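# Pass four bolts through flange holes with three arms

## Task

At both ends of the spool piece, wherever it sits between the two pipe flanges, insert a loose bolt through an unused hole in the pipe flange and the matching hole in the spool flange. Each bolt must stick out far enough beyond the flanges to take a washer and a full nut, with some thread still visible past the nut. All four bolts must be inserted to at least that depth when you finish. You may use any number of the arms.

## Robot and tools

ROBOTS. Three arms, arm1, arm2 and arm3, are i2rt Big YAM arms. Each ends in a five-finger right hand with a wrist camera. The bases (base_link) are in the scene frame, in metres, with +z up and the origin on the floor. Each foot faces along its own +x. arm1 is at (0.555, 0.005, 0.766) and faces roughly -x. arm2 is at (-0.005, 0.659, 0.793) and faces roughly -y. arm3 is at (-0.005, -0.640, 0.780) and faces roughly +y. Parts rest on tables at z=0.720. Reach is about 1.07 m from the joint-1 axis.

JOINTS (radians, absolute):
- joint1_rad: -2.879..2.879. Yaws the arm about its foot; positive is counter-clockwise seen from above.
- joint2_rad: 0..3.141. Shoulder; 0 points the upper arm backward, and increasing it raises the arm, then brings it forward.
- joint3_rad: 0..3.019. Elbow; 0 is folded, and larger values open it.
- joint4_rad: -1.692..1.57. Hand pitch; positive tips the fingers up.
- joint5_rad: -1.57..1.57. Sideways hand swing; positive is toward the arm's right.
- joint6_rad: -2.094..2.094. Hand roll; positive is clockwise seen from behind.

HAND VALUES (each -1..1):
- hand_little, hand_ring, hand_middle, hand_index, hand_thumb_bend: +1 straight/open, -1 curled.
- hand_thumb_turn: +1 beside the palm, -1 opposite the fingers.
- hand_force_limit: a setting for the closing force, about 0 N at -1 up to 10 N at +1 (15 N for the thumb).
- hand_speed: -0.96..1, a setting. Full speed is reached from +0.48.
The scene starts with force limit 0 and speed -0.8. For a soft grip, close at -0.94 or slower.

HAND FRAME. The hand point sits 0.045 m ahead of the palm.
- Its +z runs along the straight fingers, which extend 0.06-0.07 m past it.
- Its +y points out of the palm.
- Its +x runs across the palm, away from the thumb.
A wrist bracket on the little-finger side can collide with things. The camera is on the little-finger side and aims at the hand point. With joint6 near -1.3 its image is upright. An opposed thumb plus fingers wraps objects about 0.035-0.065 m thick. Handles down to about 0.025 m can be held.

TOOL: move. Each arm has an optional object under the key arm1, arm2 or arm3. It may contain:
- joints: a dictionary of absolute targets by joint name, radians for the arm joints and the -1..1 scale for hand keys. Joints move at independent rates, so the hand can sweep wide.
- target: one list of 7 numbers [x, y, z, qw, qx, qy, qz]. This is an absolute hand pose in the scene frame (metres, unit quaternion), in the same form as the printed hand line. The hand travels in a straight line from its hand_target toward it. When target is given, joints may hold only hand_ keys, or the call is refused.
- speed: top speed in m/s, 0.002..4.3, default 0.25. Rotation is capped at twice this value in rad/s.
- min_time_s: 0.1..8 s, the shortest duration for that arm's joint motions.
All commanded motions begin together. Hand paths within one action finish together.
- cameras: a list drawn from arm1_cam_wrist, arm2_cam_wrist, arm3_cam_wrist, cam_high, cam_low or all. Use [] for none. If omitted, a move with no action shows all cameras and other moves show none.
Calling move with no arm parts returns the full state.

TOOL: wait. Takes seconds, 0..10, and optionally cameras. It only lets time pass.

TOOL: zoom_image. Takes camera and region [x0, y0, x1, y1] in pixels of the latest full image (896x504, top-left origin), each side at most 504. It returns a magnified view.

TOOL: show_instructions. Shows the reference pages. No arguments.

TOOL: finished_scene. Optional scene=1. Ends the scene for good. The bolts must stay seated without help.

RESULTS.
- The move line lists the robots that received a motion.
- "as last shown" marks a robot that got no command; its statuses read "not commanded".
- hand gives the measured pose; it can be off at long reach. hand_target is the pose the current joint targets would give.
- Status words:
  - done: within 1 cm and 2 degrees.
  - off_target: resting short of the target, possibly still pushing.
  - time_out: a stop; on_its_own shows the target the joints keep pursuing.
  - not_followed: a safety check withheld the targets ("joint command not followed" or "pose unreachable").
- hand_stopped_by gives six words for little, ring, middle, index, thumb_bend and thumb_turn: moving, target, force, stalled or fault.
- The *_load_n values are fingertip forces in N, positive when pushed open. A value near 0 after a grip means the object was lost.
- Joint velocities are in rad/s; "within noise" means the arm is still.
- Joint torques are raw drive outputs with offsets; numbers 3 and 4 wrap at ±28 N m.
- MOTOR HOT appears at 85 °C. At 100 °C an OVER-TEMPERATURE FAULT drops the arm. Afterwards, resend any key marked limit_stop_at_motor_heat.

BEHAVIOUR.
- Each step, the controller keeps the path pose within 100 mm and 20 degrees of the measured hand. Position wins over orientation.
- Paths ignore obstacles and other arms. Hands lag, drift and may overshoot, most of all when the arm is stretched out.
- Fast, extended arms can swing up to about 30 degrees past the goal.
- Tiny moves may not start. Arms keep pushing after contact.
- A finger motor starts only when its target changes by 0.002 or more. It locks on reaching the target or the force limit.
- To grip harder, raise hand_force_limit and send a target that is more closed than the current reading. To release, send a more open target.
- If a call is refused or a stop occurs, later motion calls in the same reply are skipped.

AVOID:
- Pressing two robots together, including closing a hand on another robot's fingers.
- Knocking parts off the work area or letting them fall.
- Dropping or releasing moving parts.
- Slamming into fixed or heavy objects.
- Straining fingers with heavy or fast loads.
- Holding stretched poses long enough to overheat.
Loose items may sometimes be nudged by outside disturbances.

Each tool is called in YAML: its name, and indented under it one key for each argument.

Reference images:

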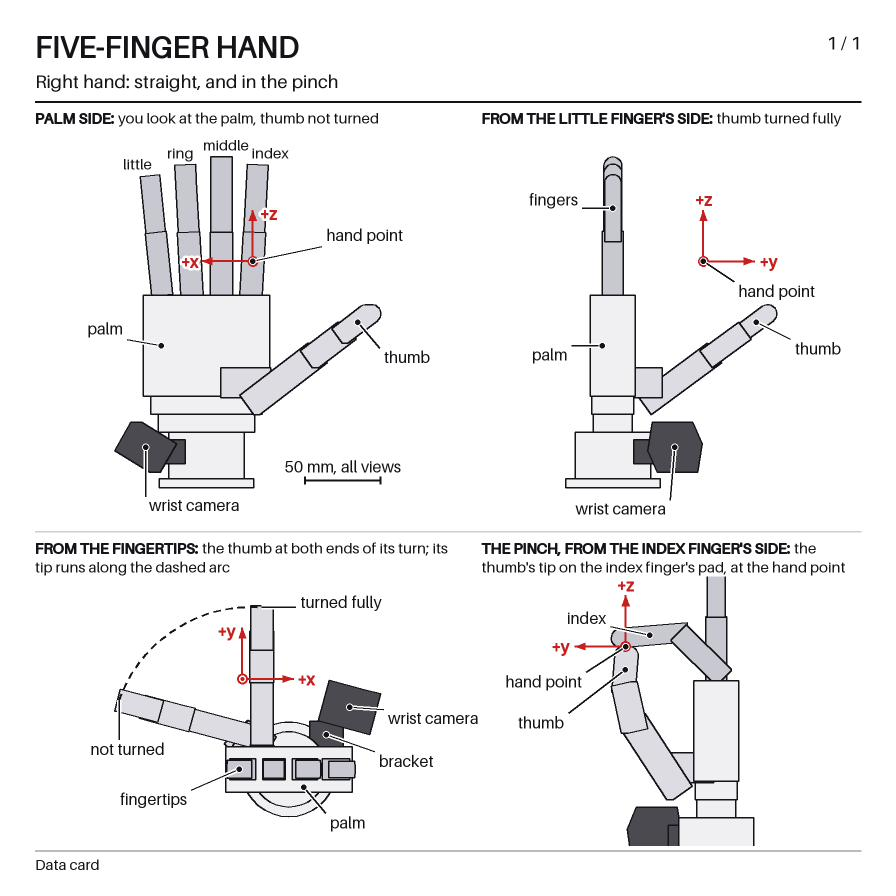

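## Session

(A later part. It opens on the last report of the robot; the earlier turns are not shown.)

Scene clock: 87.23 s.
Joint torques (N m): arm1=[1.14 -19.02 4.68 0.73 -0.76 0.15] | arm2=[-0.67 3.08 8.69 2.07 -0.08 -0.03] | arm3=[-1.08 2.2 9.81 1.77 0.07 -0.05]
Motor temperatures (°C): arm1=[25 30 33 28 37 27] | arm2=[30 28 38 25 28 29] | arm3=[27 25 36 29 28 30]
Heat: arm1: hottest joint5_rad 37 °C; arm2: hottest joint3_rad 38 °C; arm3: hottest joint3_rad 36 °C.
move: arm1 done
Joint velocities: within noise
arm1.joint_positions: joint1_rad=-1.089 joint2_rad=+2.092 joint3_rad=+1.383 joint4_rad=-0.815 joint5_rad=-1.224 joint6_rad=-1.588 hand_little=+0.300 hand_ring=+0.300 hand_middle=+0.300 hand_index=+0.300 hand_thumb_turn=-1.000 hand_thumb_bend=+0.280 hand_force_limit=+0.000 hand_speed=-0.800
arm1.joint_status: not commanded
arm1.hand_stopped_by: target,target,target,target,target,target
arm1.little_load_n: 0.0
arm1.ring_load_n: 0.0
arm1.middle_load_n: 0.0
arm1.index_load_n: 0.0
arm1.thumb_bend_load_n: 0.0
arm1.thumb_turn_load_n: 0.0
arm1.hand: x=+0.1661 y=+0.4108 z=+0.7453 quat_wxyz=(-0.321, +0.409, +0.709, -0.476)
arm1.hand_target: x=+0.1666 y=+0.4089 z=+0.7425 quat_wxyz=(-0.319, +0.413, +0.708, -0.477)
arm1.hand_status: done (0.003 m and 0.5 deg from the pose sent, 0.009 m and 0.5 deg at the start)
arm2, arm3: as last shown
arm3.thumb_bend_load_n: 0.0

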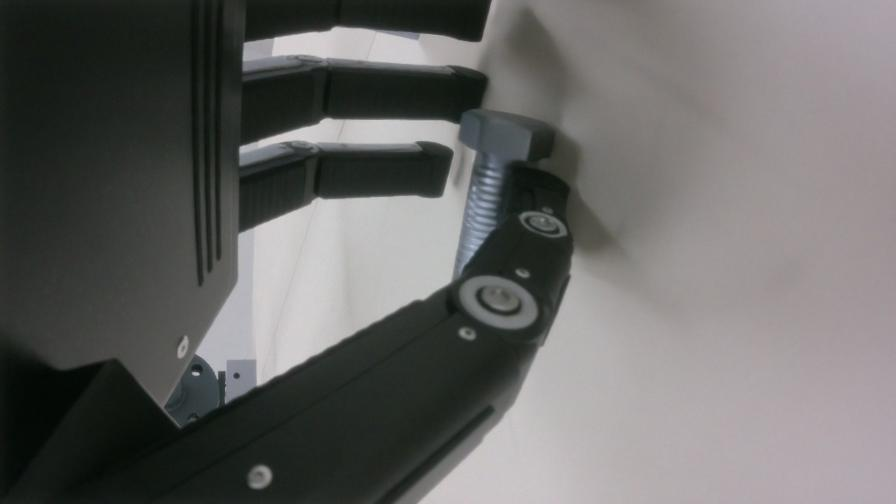

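move:
  arm1: {"target": [0.1665, 0.411, 0.754, 0.3187, -0.4127, -0.7076, 0.4769], "speed": 0.05}
  cameras: ["arm1_cam_wrist"]

zoom_image:
  camera: "arm1_cam_wrist"
  region: [400, 30, 700, 330]

Scene clock: 89.73 s.
Joint torques (N m): arm1=[1.03 -20.13 5.48 -0.44 -0.76 0.11] | arm2=[-0.15 3.72 8.64 2.04 -0.08 -0.02] | arm3=[-1.14 2.37 9.8 1.76 0.07 -0.05]
Motor temperatures (°C): arm1=[25 30 32 28 37 27] | arm2=[30 28 38 25 28 29] | arm3=[27 25 36 29 28 30]
Heat: arm1: hottest joint5_rad 37 °C; arm2: hottest joint3_rad 38 °C; arm3: hottest joint3_rad 36 °C.
move: arm1 done
Joint velocities: within noise
arm1.joint_positions: joint1_rad=-1.089 joint2_rad=+2.092 joint3_rad=+1.383 joint4_rad=-0.819 joint5_rad=-1.224 joint6_rad=-1.588 hand_little=+0.300 hand_ring=+0.300 hand_middle=+0.300 hand_index=+0.300 hand_thumb_turn=-1.000 hand_thumb_bend=+0.280 hand_force_limit=+0.000 hand_speed=-0.800
arm1.joint_status: not commanded
arm1.hand_stopped_by: target,target,target,target,target,target
arm1.little_load_n: 0.0
arm1.ring_load_n: 0.0
arm1.middle_load_n: 0.0
arm1.index_load_n: 0.0
arm1.thumb_bend_load_n: 0.0
arm1.thumb_turn_load_n: 0.0
arm1.hand: x=+0.1664 y=+0.4101 z=+0.7454 quat_wxyz=(-0.319, +0.410, +0.709, -0.477)
arm1.hand_target: x=+0.1665 y=+0.4109 z=+0.7539 quat_wxyz=(-0.319, +0.413, +0.708, -0.477)
arm1.hand_status: done (0.009 m and 0.3 deg from the pose sent, 0.009 m and 0.6 deg at the start)
arm2, arm3: as last shown
arm3.little_load_n: 0.5

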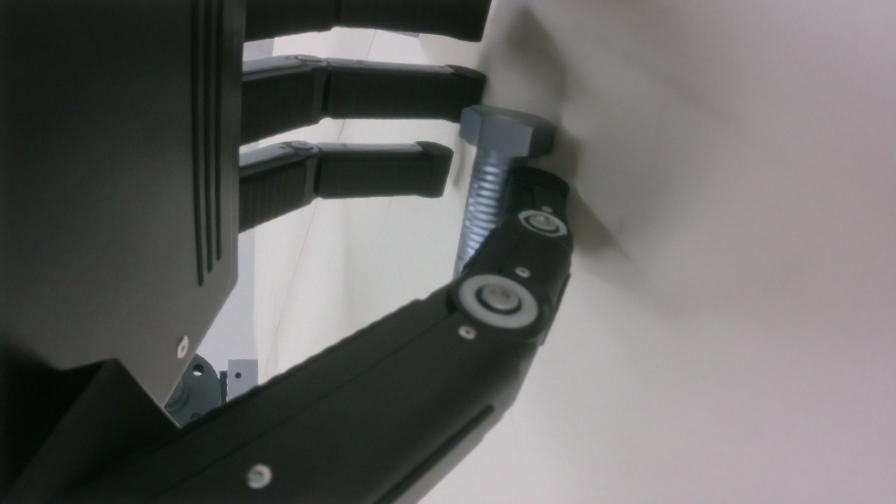

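Scaled by 1.680.

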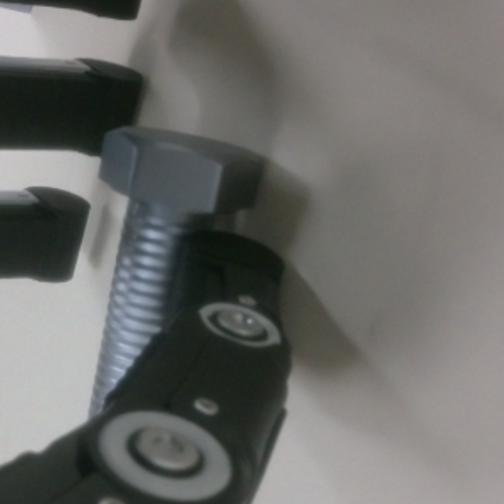

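move:
  arm1: {"target": [0.1665, 0.412, 0.763, 0.3187, -0.4127, -0.7076, 0.4769], "speed": 0.05}
  cameras: ["arm1_cam_wrist"]

zoom_image:
  camera: "arm1_cam_wrist"
  region: [400, 30, 700, 330]

Scene clock: 91.00 s.
Joint torques (N m): arm1=[0.97 -21.07 5.97 -0.43 -0.76 0.09] | arm2=[0.09 3.31 8.54 2 -0.09 0] | arm3=[-1.14 2.37 9.84 1.76 0.07 -0.05]
Motor temperatures (°C): arm1=[25 30 32 28 37 27] | arm2=[30 28 38 25 28 29] | arm3=[27 25 36 29 28 30]
Heat: arm1: hottest joint5_rad 37 °C; arm2: hottest joint3_rad 38 °C; arm3: hottest joint3_rad 36 °C.
move: arm1 off_target
Joint velocities: within noise
arm1.joint_positions: joint1_rad=-1.089 joint2_rad=+2.091 joint3_rad=+1.383 joint4_rad=-0.842 joint5_rad=-1.224 joint6_rad=-1.588 hand_little=+0.300 hand_ring=+0.300 hand_middle=+0.300 hand_index=+0.300 hand_thumb_turn=-1.000 hand_thumb_bend=+0.280 hand_force_limit=+0.000 hand_speed=-0.800
arm1.joint_status: not commanded
arm1.hand_stopped_by: target,target,target,target,target,target
arm1.little_load_n: 0.0
arm1.ring_load_n: 0.0
arm1.middle_load_n: 0.0
arm1.index_load_n: 0.0
arm1.thumb_bend_load_n: 0.0
arm1.thumb_turn_load_n: 0.0
arm1.hand: x=+0.1685 y=+0.4061 z=+0.7463 quat_wxyz=(-0.312, +0.416, +0.706, -0.482)
arm1.hand_target: x=+0.1666 y=+0.4118 z=+0.7629 quat_wxyz=(-0.319, +0.413, +0.708, -0.477)
arm1.hand_status: off_target (0.018 m and 1.1 deg from the pose sent, 0.018 m and 0.3 deg at the start)
arm2, arm3: as last shown
arm3.little_load_n: 0.0

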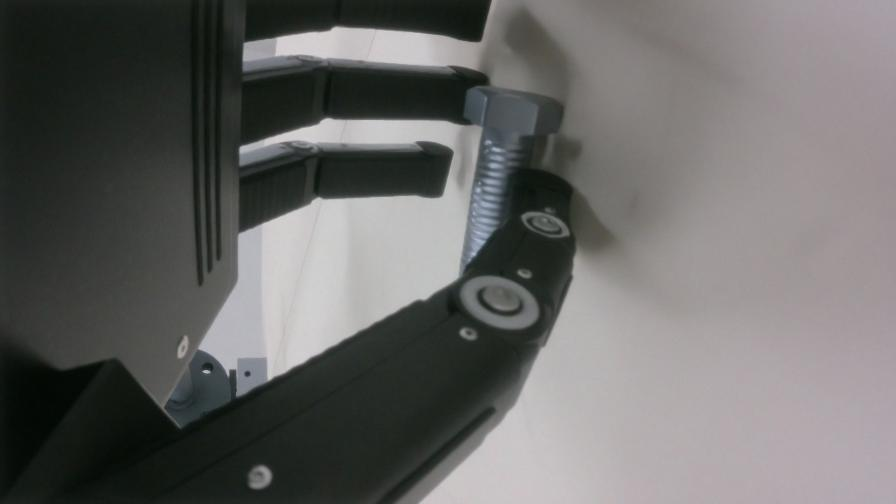

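Scaled by 1.680.

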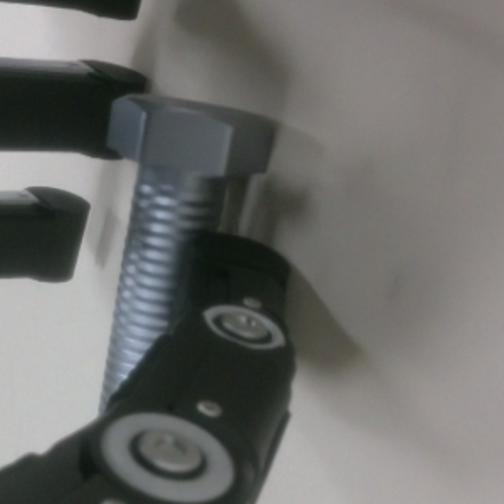

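move:
  arm1: {"joints": {"hand_index": -0.45, "hand_middle": -0.45, "hand_force_limit": -0.3, "hand_speed": -0.92}}
  cameras: ["arm1_cam_wrist", "cam_low"]

zoom_image:
  camera: "arm1_cam_wrist"
  region: [400, 30, 700, 330]

zoom_image:
  camera: "cam_low"
  region: [90, 180, 230, 330]

Scene clock: 94.53 s.
Joint torques (N m): arm1=[0.91 -20.42 6.01 -0.4 -0.67 0.09] | arm2=[-0.26 3.49 8.38 2.06 -0.06 0.01] | arm3=[-1.14 2.37 9.84 1.76 0.08 -0.05]
Motor temperatures (°C): arm1=[25 31 32 28 37 27] | arm2=[30 28 38 25 28 29] | arm3=[27 25 36 29 28 30]
Heat: arm1: hottest joint5_rad 37 °C; arm2: hottest joint3_rad 38 °C; arm3: hottest joint3_rad 36 °C.
move: arm1 off_target
Joint velocities: within noise
arm1.joint_positions: joint1_rad=-1.089 joint2_rad=+2.083 joint3_rad=+1.383 joint4_rad=-0.842 joint5_rad=-1.226 joint6_rad=-1.588 hand_little=+0.300 hand_ring=+0.300 hand_middle=-0.147 hand_index=-0.177 hand_thumb_turn=-1.000 hand_thumb_bend=+0.281 hand_force_limit=-0.300 hand_speed=-0.920
arm1.joint_status: hand_middle off_target (ended at -0.147, target -0.450); hand_index off_target (ended at -0.177, target -0.450); the others done
arm1.hand_stopped_by: target,target,force,force,target,target
arm1.little_load_n: 0.0
arm1.ring_load_n: 0.0
arm1.middle_load_n: 2.5
arm1.index_load_n: 3.5
arm1.thumb_bend_load_n: 4.0
arm1.thumb_turn_load_n: 0.0
arm1.hand: x=+0.1678 y=+0.4070 z=+0.7505 quat_wxyz=(-0.315, +0.413, +0.706, -0.481)
arm1.hand_target: x=+0.1666 y=+0.4117 z=+0.7627 quat_wxyz=(-0.319, +0.413, +0.708, -0.477)
arm1.hand_status: not commanded
arm2, arm3: as last shown
arm2.ring_load_n: 0.5

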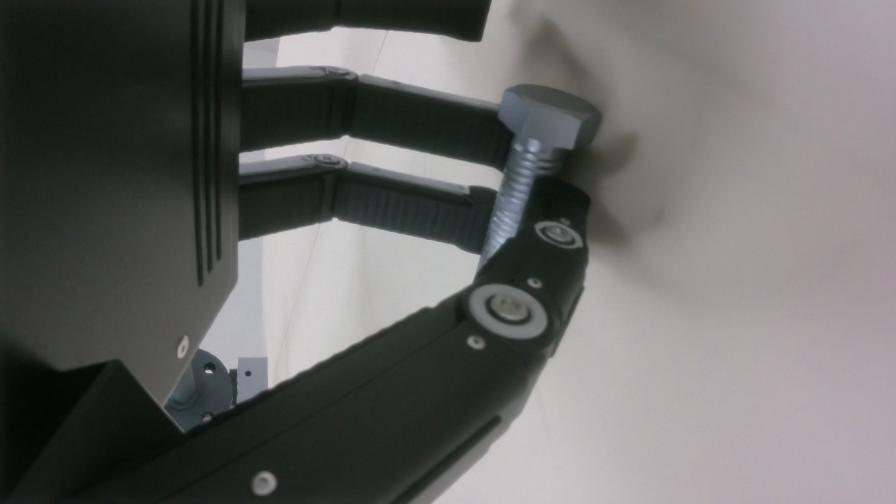

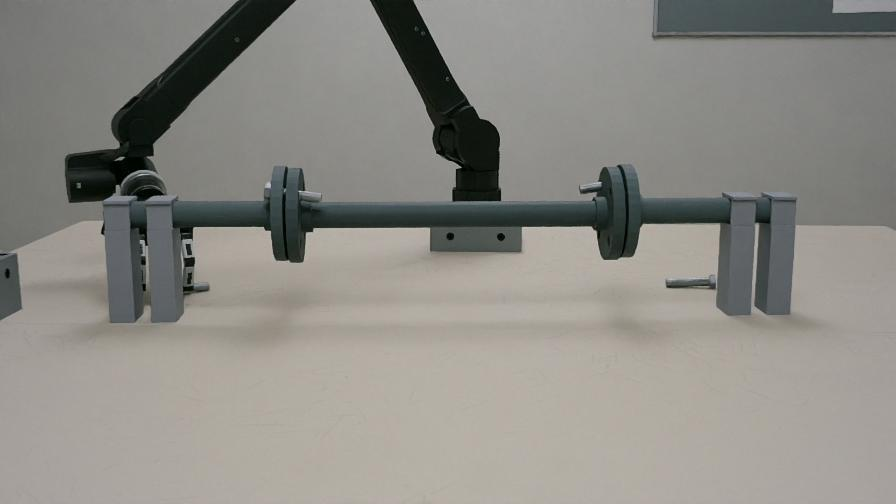

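Scaled by 1.680.

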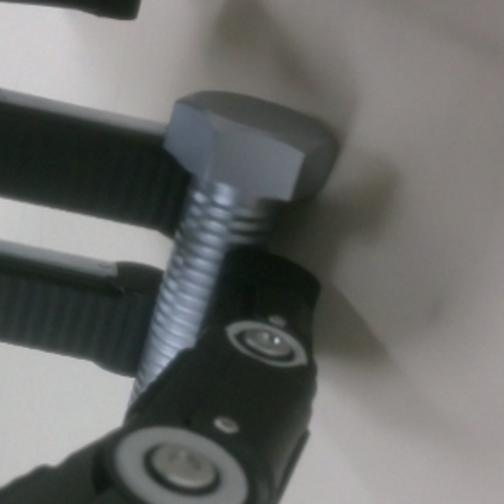

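Scaled by 3.360.

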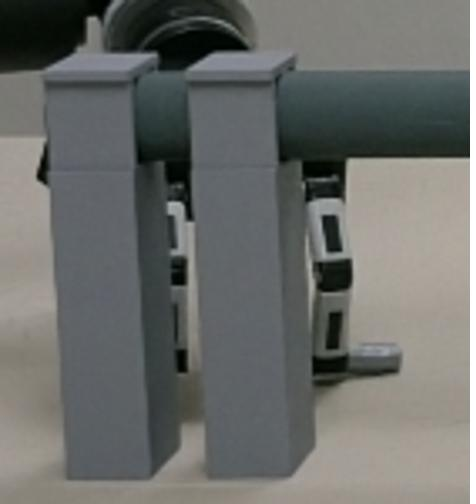

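move:
  arm1: {"joints": {"hand_force_limit": 0.0, "hand_index": -0.5, "hand_middle": -0.5, "hand_speed": -0.94}}
  cameras: ["arm1_cam_wrist"]

Scene clock: 95.87 s.
Joint torques (N m): arm1=[0.97 -20.37 6.02 -0.32 -0.67 0.1] | arm2=[-1.14 3.43 8.59 1.92 -0.11 -0.01] | arm3=[-1.03 2.32 9.83 1.76 0.07 -0.06]
Motor temperatures (°C): arm1=[25 31 32 28 37 27] | arm2=[30 28 38 25 28 29] | arm3=[27 25 36 29 28 30]
Heat: arm1: hottest joint5_rad 37 °C; arm2: hottest joint3_rad 38 °C; arm3: hottest joint3_rad 36 °C.
move: arm1 off_target
Joint velocities: within noise
arm1.joint_positions: joint1_rad=-1.089 joint2_rad=+2.082 joint3_rad=+1.383 joint4_rad=-0.844 joint5_rad=-1.226 joint6_rad=-1.588 hand_little=+0.300 hand_ring=+0.300 hand_middle=-0.173 hand_index=-0.204 hand_thumb_turn=-1.000 hand_thumb_bend=+0.282 hand_force_limit=+0.000 hand_speed=-0.940
arm1.joint_status: hand_middle off_target (ended at -0.173, target -0.500); hand_index off_target (ended at -0.204, target -0.500); the others done
arm1.hand_stopped_by: target,target,force,force,target,target
arm1.little_load_n: 0.0
arm1.ring_load_n: 0.0
arm1.middle_load_n: 5.0
arm1.index_load_n: 5.0
arm1.thumb_bend_load_n: 7.5
arm1.thumb_turn_load_n: 0.0
arm1.hand: x=+0.1678 y=+0.4069 z=+0.7514 quat_wxyz=(-0.315, +0.413, +0.706, -0.481)
arm1.hand_target: x=+0.1666 y=+0.4118 z=+0.7628 quat_wxyz=(-0.319, +0.413, +0.708, -0.477)
arm1.hand_status: not commanded
arm2.joint_positions: joint1_rad=+0.030 joint2_rad=+0.612 joint3_rad=+1.371 joint4_rad=-1.516 joint5_rad=-0.047 joint6_rad=-1.275 hand_little=+1.000 hand_ring=+1.000 hand_middle=+1.000 hand_index=+1.000 hand_thumb_turn=+1.000 hand_thumb_bend=+1.000 hand_force_limit=+0.000 hand_speed=-0.800
arm2.joint_status: not commanded
arm2.hand_stopped_by: target,target,target,target,target,target
arm2.little_load_n: 0.0
arm2.ring_load_n: 0.5
arm2.middle_load_n: 0.0
arm2.index_load_n: 0.0
arm2.thumb_bend_load_n: 0.0
arm2.thumb_turn_load_n: 0.0
arm2.hand: x=-0.0397 y=+0.4718 z=+1.2422 quat_wxyz=(+0.221, +0.558, -0.726, +0.335)
arm2.hand_target: x=-0.0396 y=+0.4718 z=+1.2509 quat_wxyz=(+0.227, +0.556, -0.722, +0.343)
arm2.hand_status: not commanded
arm3.joint_positions: joint1_rad=+0.237 joint2_rad=+0.641 joint3_rad=+1.394 joint4_rad=-1.297 joint5_rad=+0.135 joint6_rad=-1.412 hand_little=+1.000 hand_ring=+1.000 hand_middle=+1.000 hand_index=+1.000 hand_thumb_turn=+1.000 hand_thumb_bend=+1.000 hand_force_limit=+0.000 hand_speed=-0.800
arm3.joint_status: not commanded
arm3.hand_stopped_by: target,target,target,target,target,target
arm3.little_load_n: 0.0
arm3.ring_load_n: 0.0
arm3.middle_load_n: 0.0
arm3.index_load_n: 0.0
arm3.thumb_bend_load_n: 0.0
arm3.thumb_turn_load_n: 0.0
arm3.hand: x=+0.0290 y=-0.3910 z=+1.2846 quat_wxyz=(-0.367, +0.628, +0.601, +0.330)
arm3.hand_target: x=+0.0292 y=-0.3923 z=+1.2936 quat_wxyz=(-0.375, +0.625, +0.597, +0.335)
arm3.hand_status: not commanded

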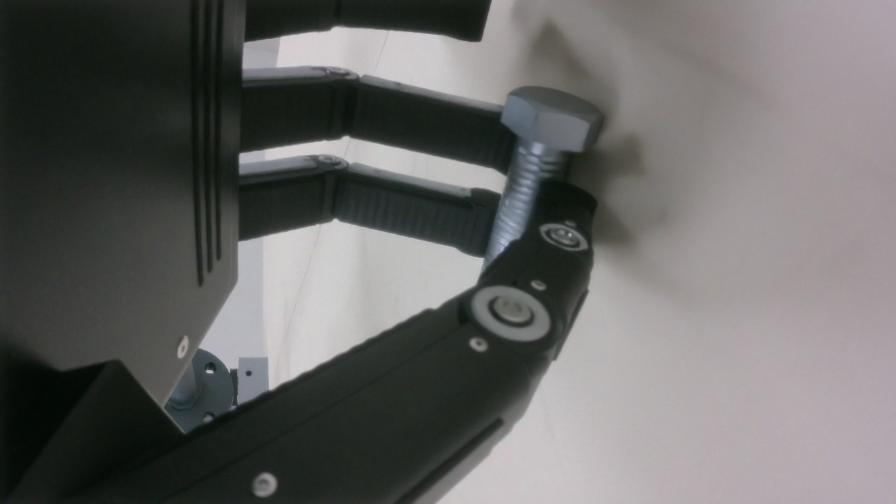

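move:
  arm1: {"target": [0.18, 0.42, 0.93, 0.3187, -0.4127, -0.7076, 0.4769], "speed": 0.12}
  cameras: ["arm1_cam_wrist", "cam_low", "cam_high", "arm2_cam_wrist"]

Scene clock: 99.03 s.
Joint torques (N m): arm1=[0.15 -20.19 9.42 -0.61 -0.76 -0.14] | arm2=[-0.38 3.08 8.54 2.07 -0.07 0] | arm3=[-1.2 2.37 9.81 1.77 0.07 -0.05]
Motor temperatures (°C): arm1=[25 31 33 28 37 27] | arm2=[30 28 38 25 28 29] | arm3=[26 25 36 29 28 30]
Heat: arm1: hottest joint5_rad 37 °C; arm2: hottest joint3_rad 38 °C; arm3: hottest joint3_rad 36 °C.
move: arm1 off_target
Joint velocities: within noise
arm1.joint_positions: joint1_rad=-1.108 joint2_rad=+1.895 joint3_rad=+1.547 joint4_rad=-1.298 joint5_rad=-1.223 joint6_rad=-1.648 hand_little=+0.300 hand_ring=+0.300 hand_middle=-0.173 hand_index=-0.204 hand_thumb_turn=-1.000 hand_thumb_bend=+0.282 hand_force_limit=+0.000 hand_speed=-0.940
arm1.joint_status: not commanded
arm1.hand_stopped_by: target,target,force,force,target,target
arm1.little_load_n: 0.0
arm1.ring_load_n: 0.0
arm1.middle_load_n: 4.5
arm1.index_load_n: 4.5
arm1.thumb_bend_load_n: 8.0
arm1.thumb_turn_load_n: 0.0
arm1.hand: x=+0.1804 y=+0.4054 z=+0.9083 quat_wxyz=(-0.297, +0.425, +0.700, -0.491)
arm1.hand_target: x=+0.1805 y=+0.4192 z=+0.9299 quat_wxyz=(-0.319, +0.413, +0.708, -0.477)
arm1.hand_status: off_target (0.026 m and 3.4 deg from the pose sent, 0.180 m and 0.7 deg at the start)
arm2, arm3: as last shown
arm2.ring_load_n: 0.0
pictures: arm1_cam_wrist, arm2_cam_wrist, cam_high, cam_low

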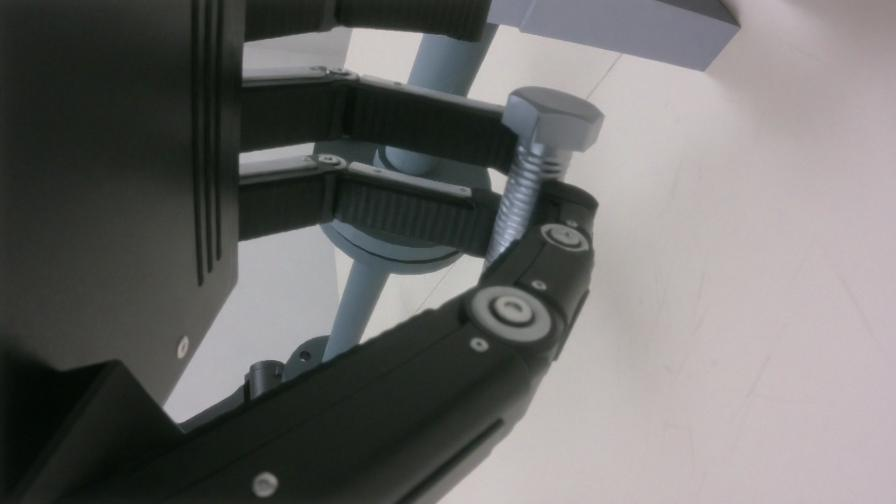

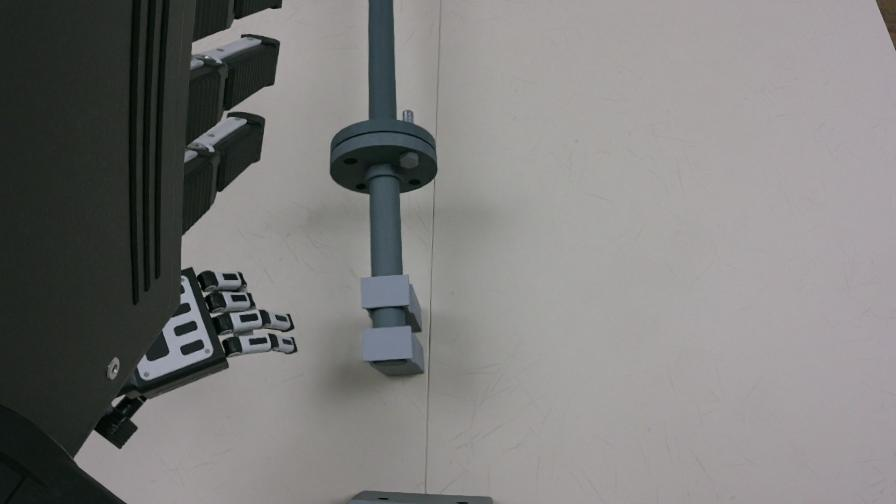

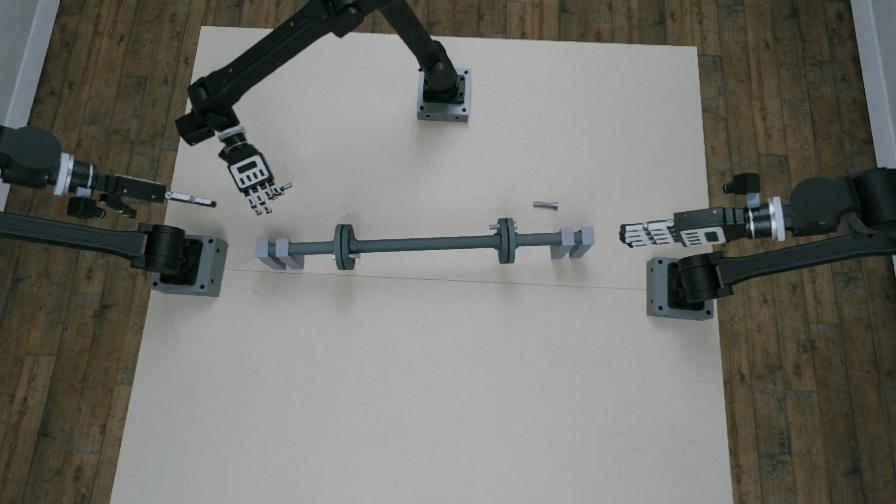

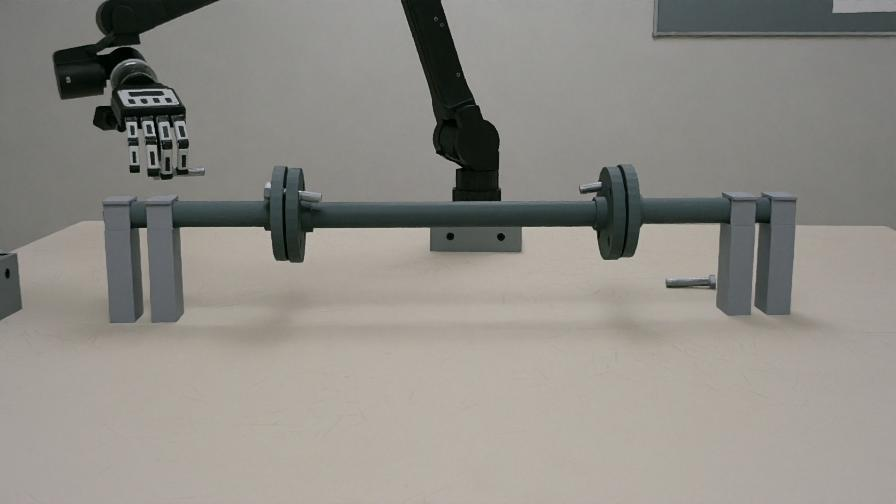

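zoom_image:
  camera: "arm2_cam_wrist"
  region: [300, 80, 480, 220]

zoom_image:
  camera: "cam_low"
  region: [100, 140, 340, 280]

zoom_image:
  camera: "cam_high"
  region: [220, 130, 400, 290]

Scaled by 2.800.

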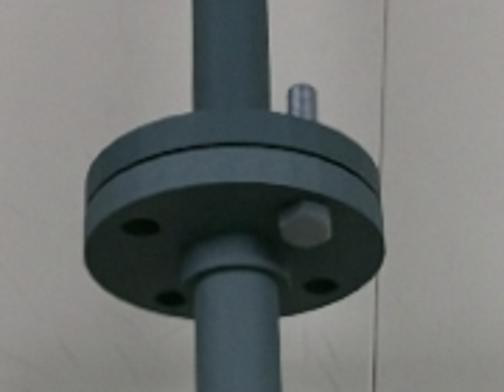

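Scaled by 2.100.

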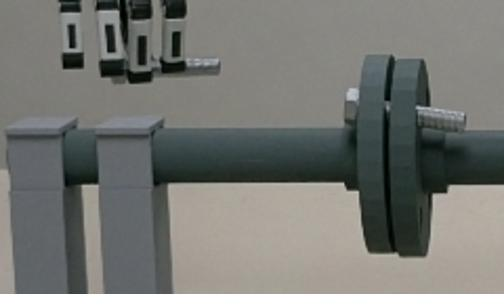

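Scaled by 2.800.

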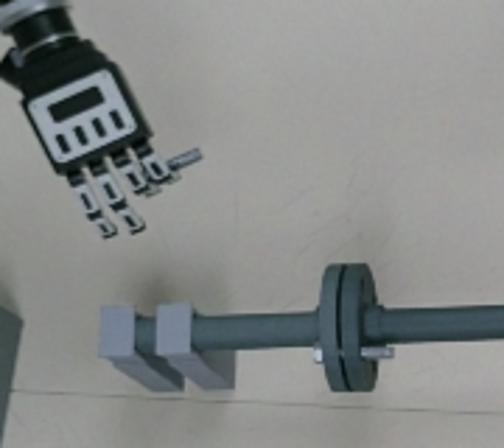

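move:
  arm1: {"target": [0.095, 0.360, 0.955, 0.4002, -0.5347, -0.6206, 0.4109], "speed": 0.12, "joints": {"hand_ring": 1.0, "hand_little": 1.0, "hand_speed": -0.8}}
  cameras: ["arm1_cam_wrist", "cam_low", "cam_high", "arm2_cam_wrist"]

Scene clock: 105.13 s.
Joint torques (N m): arm1=[1.55 -16.56 7.21 2.5 -0.23 0.2] | arm2=[-0.26 4.01 8.54 2 -0.08 -0.01] | arm3=[-1.14 2.37 9.83 1.77 0.07 -0.05]
Motor temperatures (°C): arm1=[25 31 33 28 37 26] | arm2=[30 28 38 25 28 29] | arm3=[26 25 36 29 28 30]
Heat: arm1: hottest joint5_rad 37 °C; arm2: hottest joint3_rad 38 °C; arm3: hottest joint3_rad 36 °C.
move: arm1 off_target
Joint velocities: within noise
arm1.joint_positions: joint1_rad=-0.917 joint2_rad=+1.592 joint3_rad=+1.150 joint4_rad=-0.202 joint5_rad=-0.922 joint6_rad=-0.572 hand_little=+1.000 hand_ring=+1.000 hand_middle=-0.173 hand_index=-0.204 hand_thumb_turn=-1.000 hand_thumb_bend=+0.282 hand_force_limit=+0.000 hand_speed=-0.800
arm1.joint_status: all done
arm1.hand_stopped_by: target,target,force,force,target,target
arm1.little_load_n: -0.5
arm1.ring_load_n: 0.0
arm1.middle_load_n: 5.0
arm1.index_load_n: 4.5
arm1.thumb_bend_load_n: 8.0
arm1.thumb_turn_load_n: 0.0
arm1.hand: x=+0.0985 y=+0.3612 z=+0.9390 quat_wxyz=(-0.386, +0.544, +0.622, -0.412)
arm1.hand_target: x=+0.0951 y=+0.3599 z=+0.9549 quat_wxyz=(-0.400, +0.535, +0.621, -0.411)
arm1.hand_status: off_target (0.016 m and 2.0 deg from the pose sent, 0.107 m and 21.6 deg at the start)
arm2, arm3: as last shown
pictures: arm1_cam_wrist, arm2_cam_wrist, cam_high, cam_low

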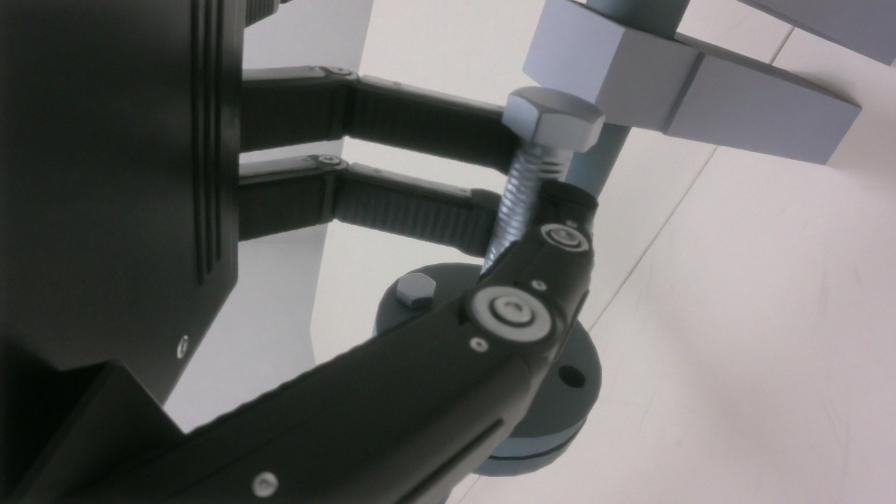

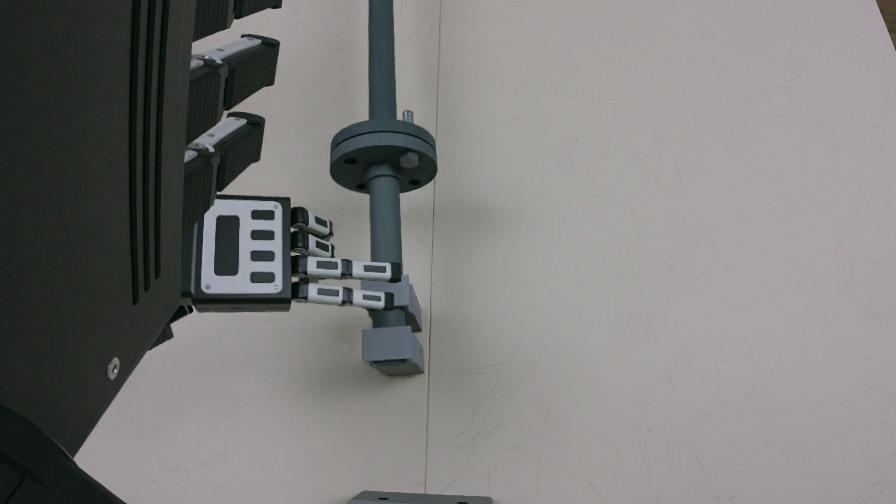

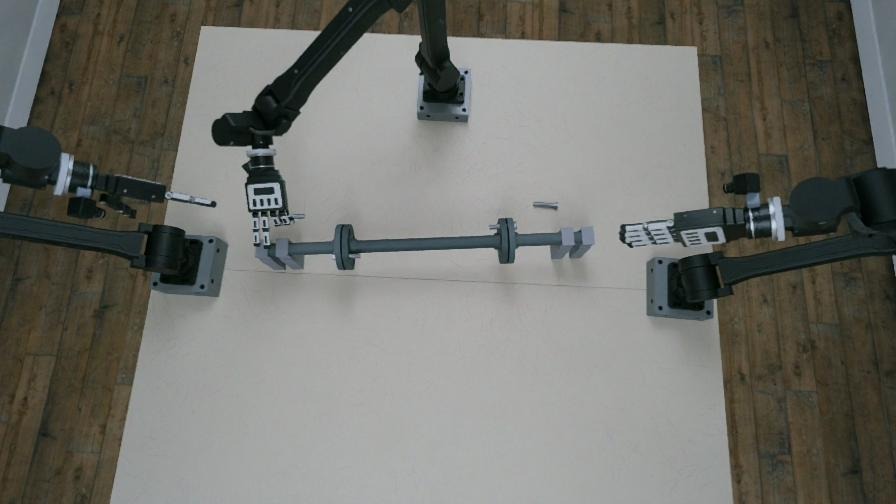

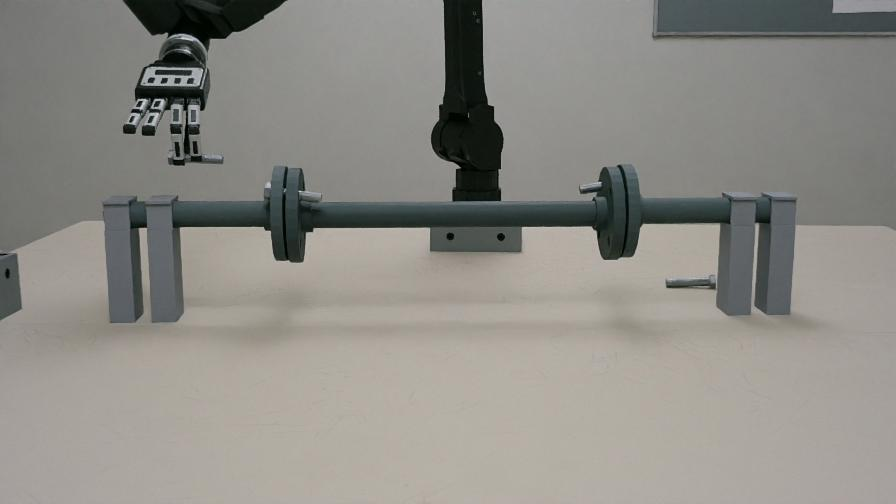

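zoom_image:
  camera: "arm2_cam_wrist"
  region: [260, 100, 460, 320]

zoom_image:
  camera: "cam_high"
  region: [230, 140, 410, 290]

zoom_image:
  camera: "cam_low"
  region: [110, 120, 350, 280]

Scaled by 2.291.

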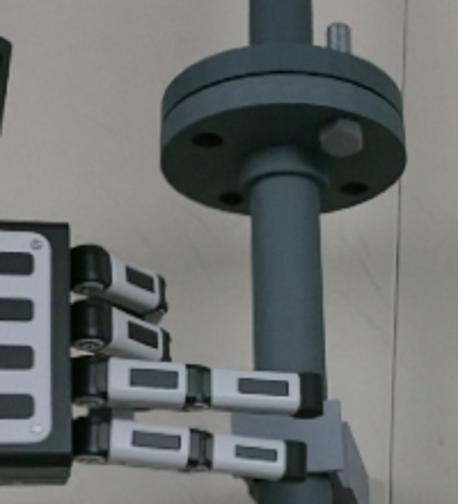

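Scaled by 2.800.

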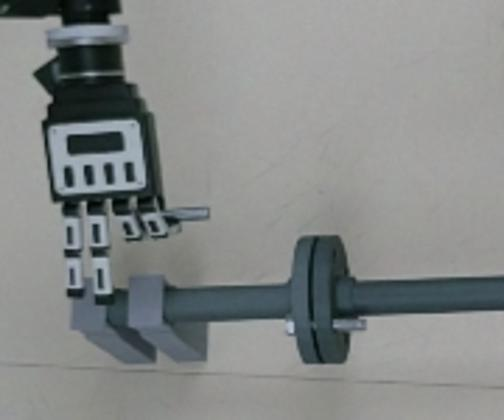

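Scaled by 2.100.

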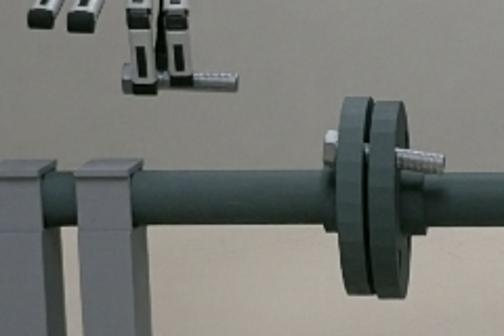

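zoom_image:
  camera: "arm2_cam_wrist"
  region: [270, 170, 370, 260]

Scaled by 5.040.

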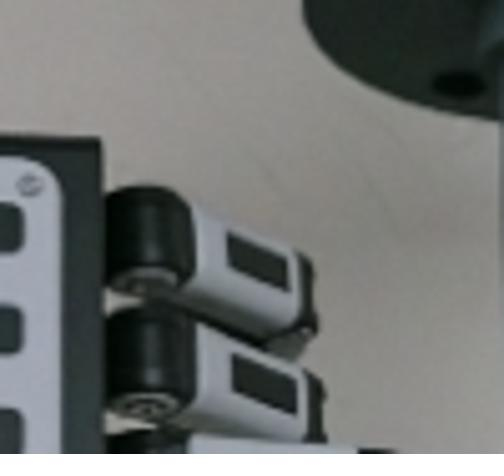

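move:
  arm2: {"target": [-0.073, 0.395, 1.084, -0.0531, -0.380, 0.750, -0.5377], "speed": 0.2}
  cameras: ["arm2_cam_wrist", "cam_high"]

Scene clock: 112.47 s.
Joint torques (N m): arm1=[1.55 -16.56 7.21 2.5 -0.23 0.18] | arm2=[-1.26 1.44 9.13 2.33 -0.8 0.15] | arm3=[-1.14 2.26 9.81 1.77 0.07 -0.06]
Motor temperatures (°C): arm1=[25 31 33 28 36 26] | arm2=[30 28 38 25 28 29] | arm3=[26 25 37 29 28 30]
Heat: arm1: hottest joint5_rad 36 °C; arm2: hottest joint3_rad 38 °C; arm3: hottest joint3_rad 37 °C.
move: arm2 done
Joint velocities: within noise
arm1, arm3: as last shown
arm1.joint_positions: joint1_rad=-0.917 joint2_rad=+1.592 joint3_rad=+1.150 joint4_rad=-0.202 joint5_rad=-0.922 joint6_rad=-0.571 hand_little=+1.000 hand_ring=+1.000 hand_middle=-0.173 hand_index=-0.204 hand_thumb_turn=-1.000 hand_thumb_bend=+0.282 hand_force_limit=+0.000 hand_speed=-0.800
arm1.little_load_n: 0.0
arm1.middle_load_n: 4.5
arm1.hand: x=+0.0985 y=+0.3612 z=+0.9390 quat_wxyz=(-0.386, +0.544, +0.621, -0.412)
arm2.joint_positions: joint1_rad=-0.720 joint2_rad=+0.614 joint3_rad=+0.823 joint4_rad=-1.050 joint5_rad=-0.948 joint6_rad=-1.287 hand_little=+1.000 hand_ring=+1.000 hand_middle=+1.000 hand_index=+1.000 hand_thumb_turn=+1.000 hand_thumb_bend=+1.000 hand_force_limit=+0.000 hand_speed=-0.800
arm2.joint_status: not commanded
arm2.hand_stopped_by: target,target,target,target,target,target
arm2.little_load_n: 0.0
arm2.ring_load_n: 0.0
arm2.middle_load_n: -0.5
arm2.index_load_n: 0.0
arm2.thumb_bend_load_n: 0.0
arm2.thumb_turn_load_n: 0.0
arm2.hand: x=-0.0707 y=+0.3970 z=+1.0797 quat_wxyz=(+0.047, +0.383, -0.753, +0.534)
arm2.hand_target: x=-0.0730 y=+0.3951 z=+1.0841 quat_wxyz=(+0.053, +0.380, -0.750, +0.538)
arm2.hand_status: done (0.005 m and 0.9 deg from the pose sent, 0.179 m and 36.7 deg at the start)

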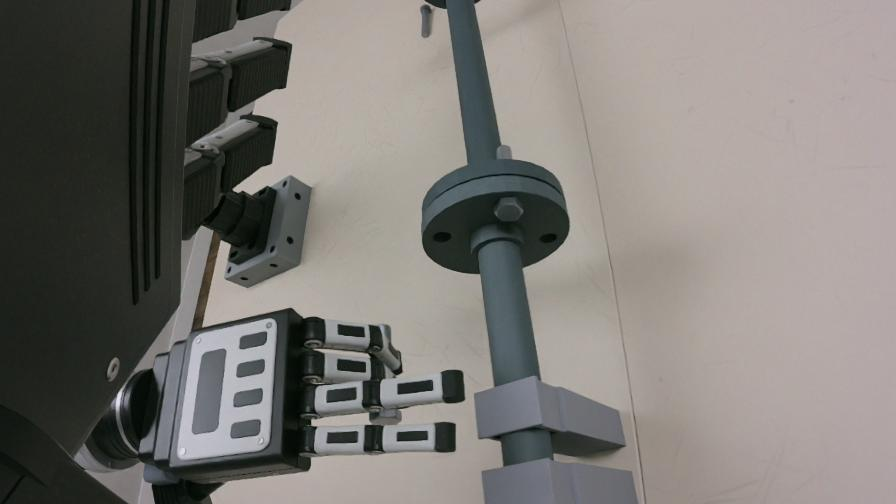

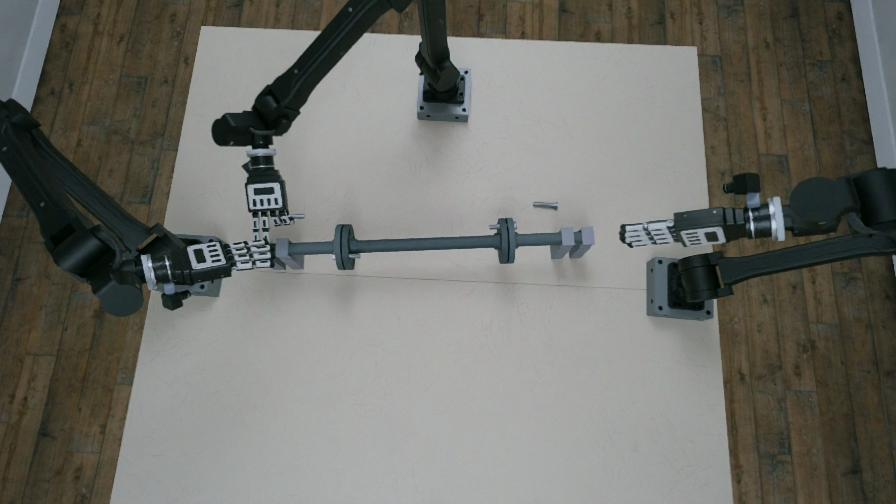

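zoom_image:
  camera: "arm2_cam_wrist"
  region: [280, 150, 600, 470]

Scaled by 1.575.

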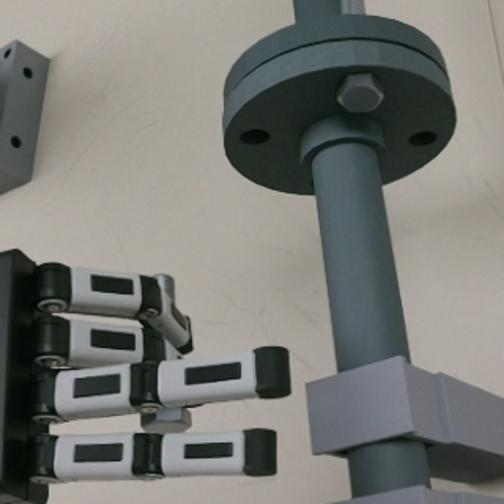

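move:
  arm2: {"target": [-0.105, 0.339, 1.0, 0.112, -0.380, 0.704, -0.589], "speed": 0.15}
  arm1: {"target": [0.069, 0.331, 0.932, 0.3992, -0.5524, -0.6049, 0.4119], "speed": 0.1}
  cameras: ["arm2_cam_wrist", "cam_high", "cam_low", "arm1_cam_wrist"]

Scene clock: 116.27 s.
Joint torques (N m): arm1=[1.96 -15.79 7.06 2.66 -0.14 0.18] | arm2=[-1.38 -4.13 10.52 0.38 -1.14 -0.13] | arm3=[-1.2 2.26 9.84 1.76 0.07 -0.06]
Motor temperatures (°C): arm1=[25 31 33 28 36 26] | arm2=[30 28 38 25 28 29] | arm3=[26 25 37 29 28 30]
Heat: arm1: hottest joint5_rad 36 °C; arm2: hottest joint3_rad 38 °C; arm3: hottest joint3_rad 37 °C.
move: arm1 off_target; arm2 off_target
Joint velocities: within noise
arm1.joint_positions: joint1_rad=-0.842 joint2_rad=+1.592 joint3_rad=+1.076 joint4_rad=-0.056 joint5_rad=-0.834 joint6_rad=-0.452 hand_little=+1.000 hand_ring=+1.000 hand_middle=-0.173 hand_index=-0.204 hand_thumb_turn=-1.000 hand_thumb_bend=+0.282 hand_force_limit=+0.000 hand_speed=-0.800
arm1.joint_status: not commanded
arm1.hand_stopped_by: target,target,force,force,target,target
arm1.little_load_n: 0.0
arm1.ring_load_n: 0.0
arm1.middle_load_n: 4.5
arm1.index_load_n: 4.5
arm1.thumb_bend_load_n: 8.0
arm1.thumb_turn_load_n: 0.0
arm1.hand: x=+0.0745 y=+0.3338 z=+0.9189 quat_wxyz=(-0.387, +0.561, +0.606, -0.410)
arm1.hand_target: x=+0.0691 y=+0.3309 z=+0.9321 quat_wxyz=(-0.399, +0.552, +0.605, -0.412)
arm1.hand_status: off_target (0.014 m and 1.7 deg from the pose sent, 0.043 m and 2.7 deg at the start)
arm2.joint_positions: joint1_rad=-0.795 joint2_rad=+1.108 joint3_rad=+0.794 joint4_rad=-1.073 joint5_rad=-1.269 joint6_rad=-1.634 hand_little=+1.000 hand_ring=+1.000 hand_middle=+1.000 hand_index=+1.000 hand_thumb_turn=+1.000 hand_thumb_bend=+1.000 hand_force_limit=+0.000 hand_speed=-0.800
arm2.joint_status: not commanded
arm2.hand_stopped_by: target,target,target,target,target,target
arm2.little_load_n: 0.0
arm2.ring_load_n: 0.0
arm2.middle_load_n: 0.0
arm2.index_load_n: 0.0
arm2.thumb_bend_load_n: 0.0
arm2.thumb_turn_load_n: 0.0
arm2.hand: x=-0.0961 y=+0.3443 z=+0.9864 quat_wxyz=(-0.128, +0.372, -0.710, +0.584)
arm2.hand_target: x=-0.1047 y=+0.3392 z=+1.0000 quat_wxyz=(-0.112, +0.380, -0.704, +0.589)
arm2.hand_status: off_target (0.017 m and 2.2 deg from the pose sent, 0.104 m and 20.2 deg at the start)
arm3: as last shown
pictures: arm1_cam_wrist, arm2_cam_wrist, cam_high, cam_low

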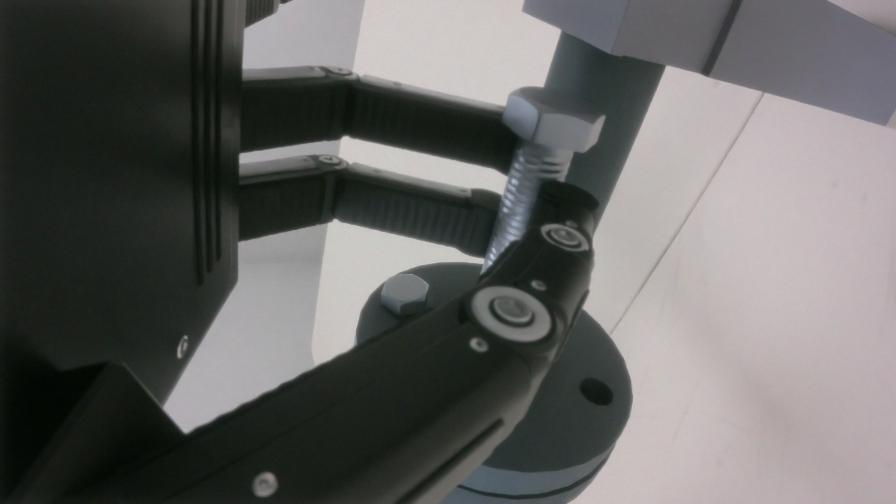

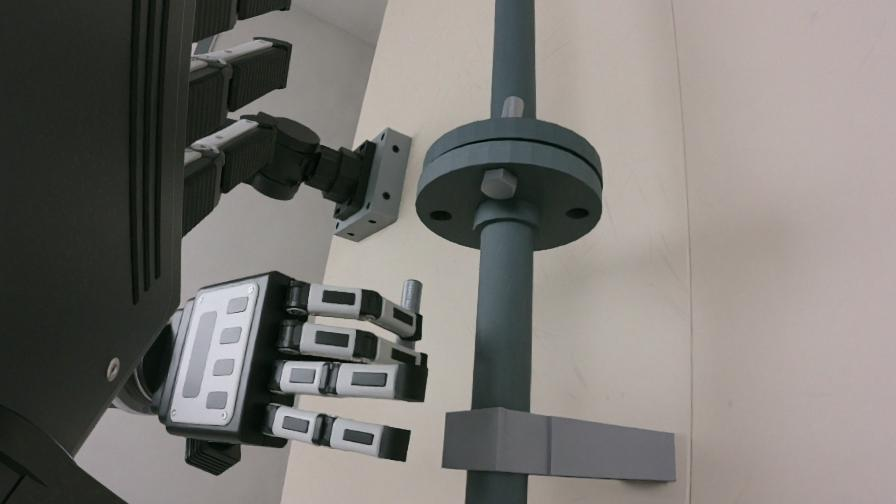

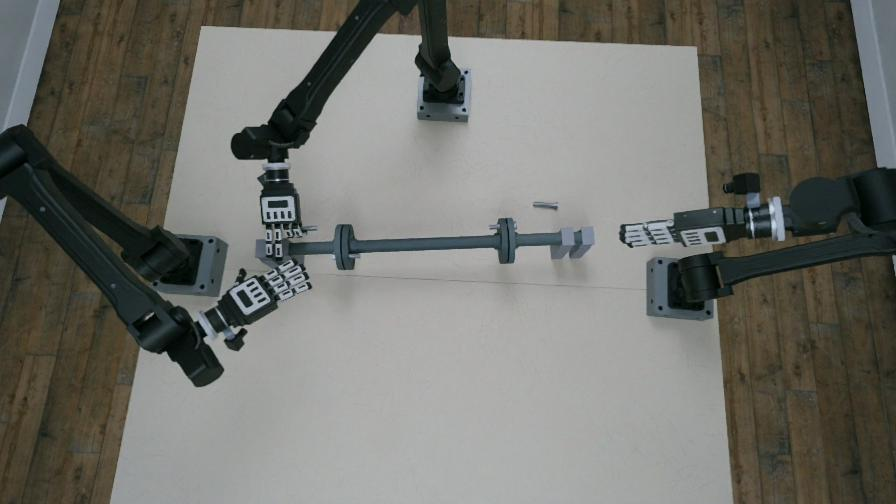

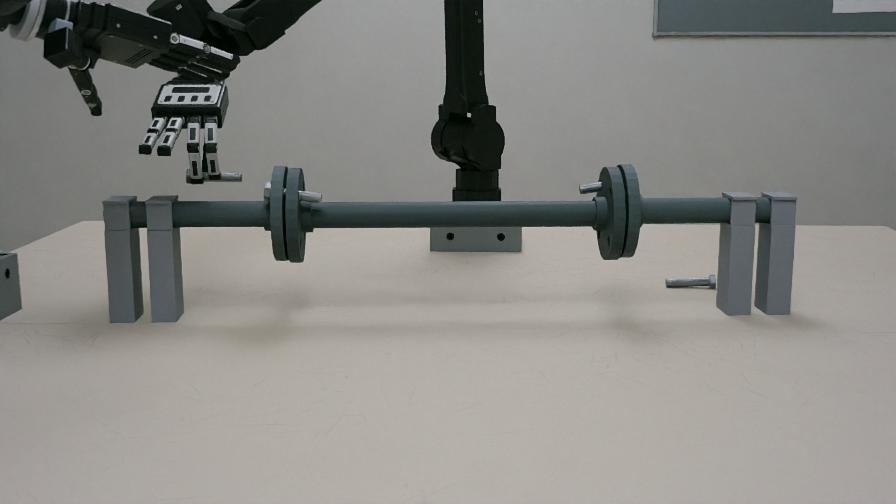

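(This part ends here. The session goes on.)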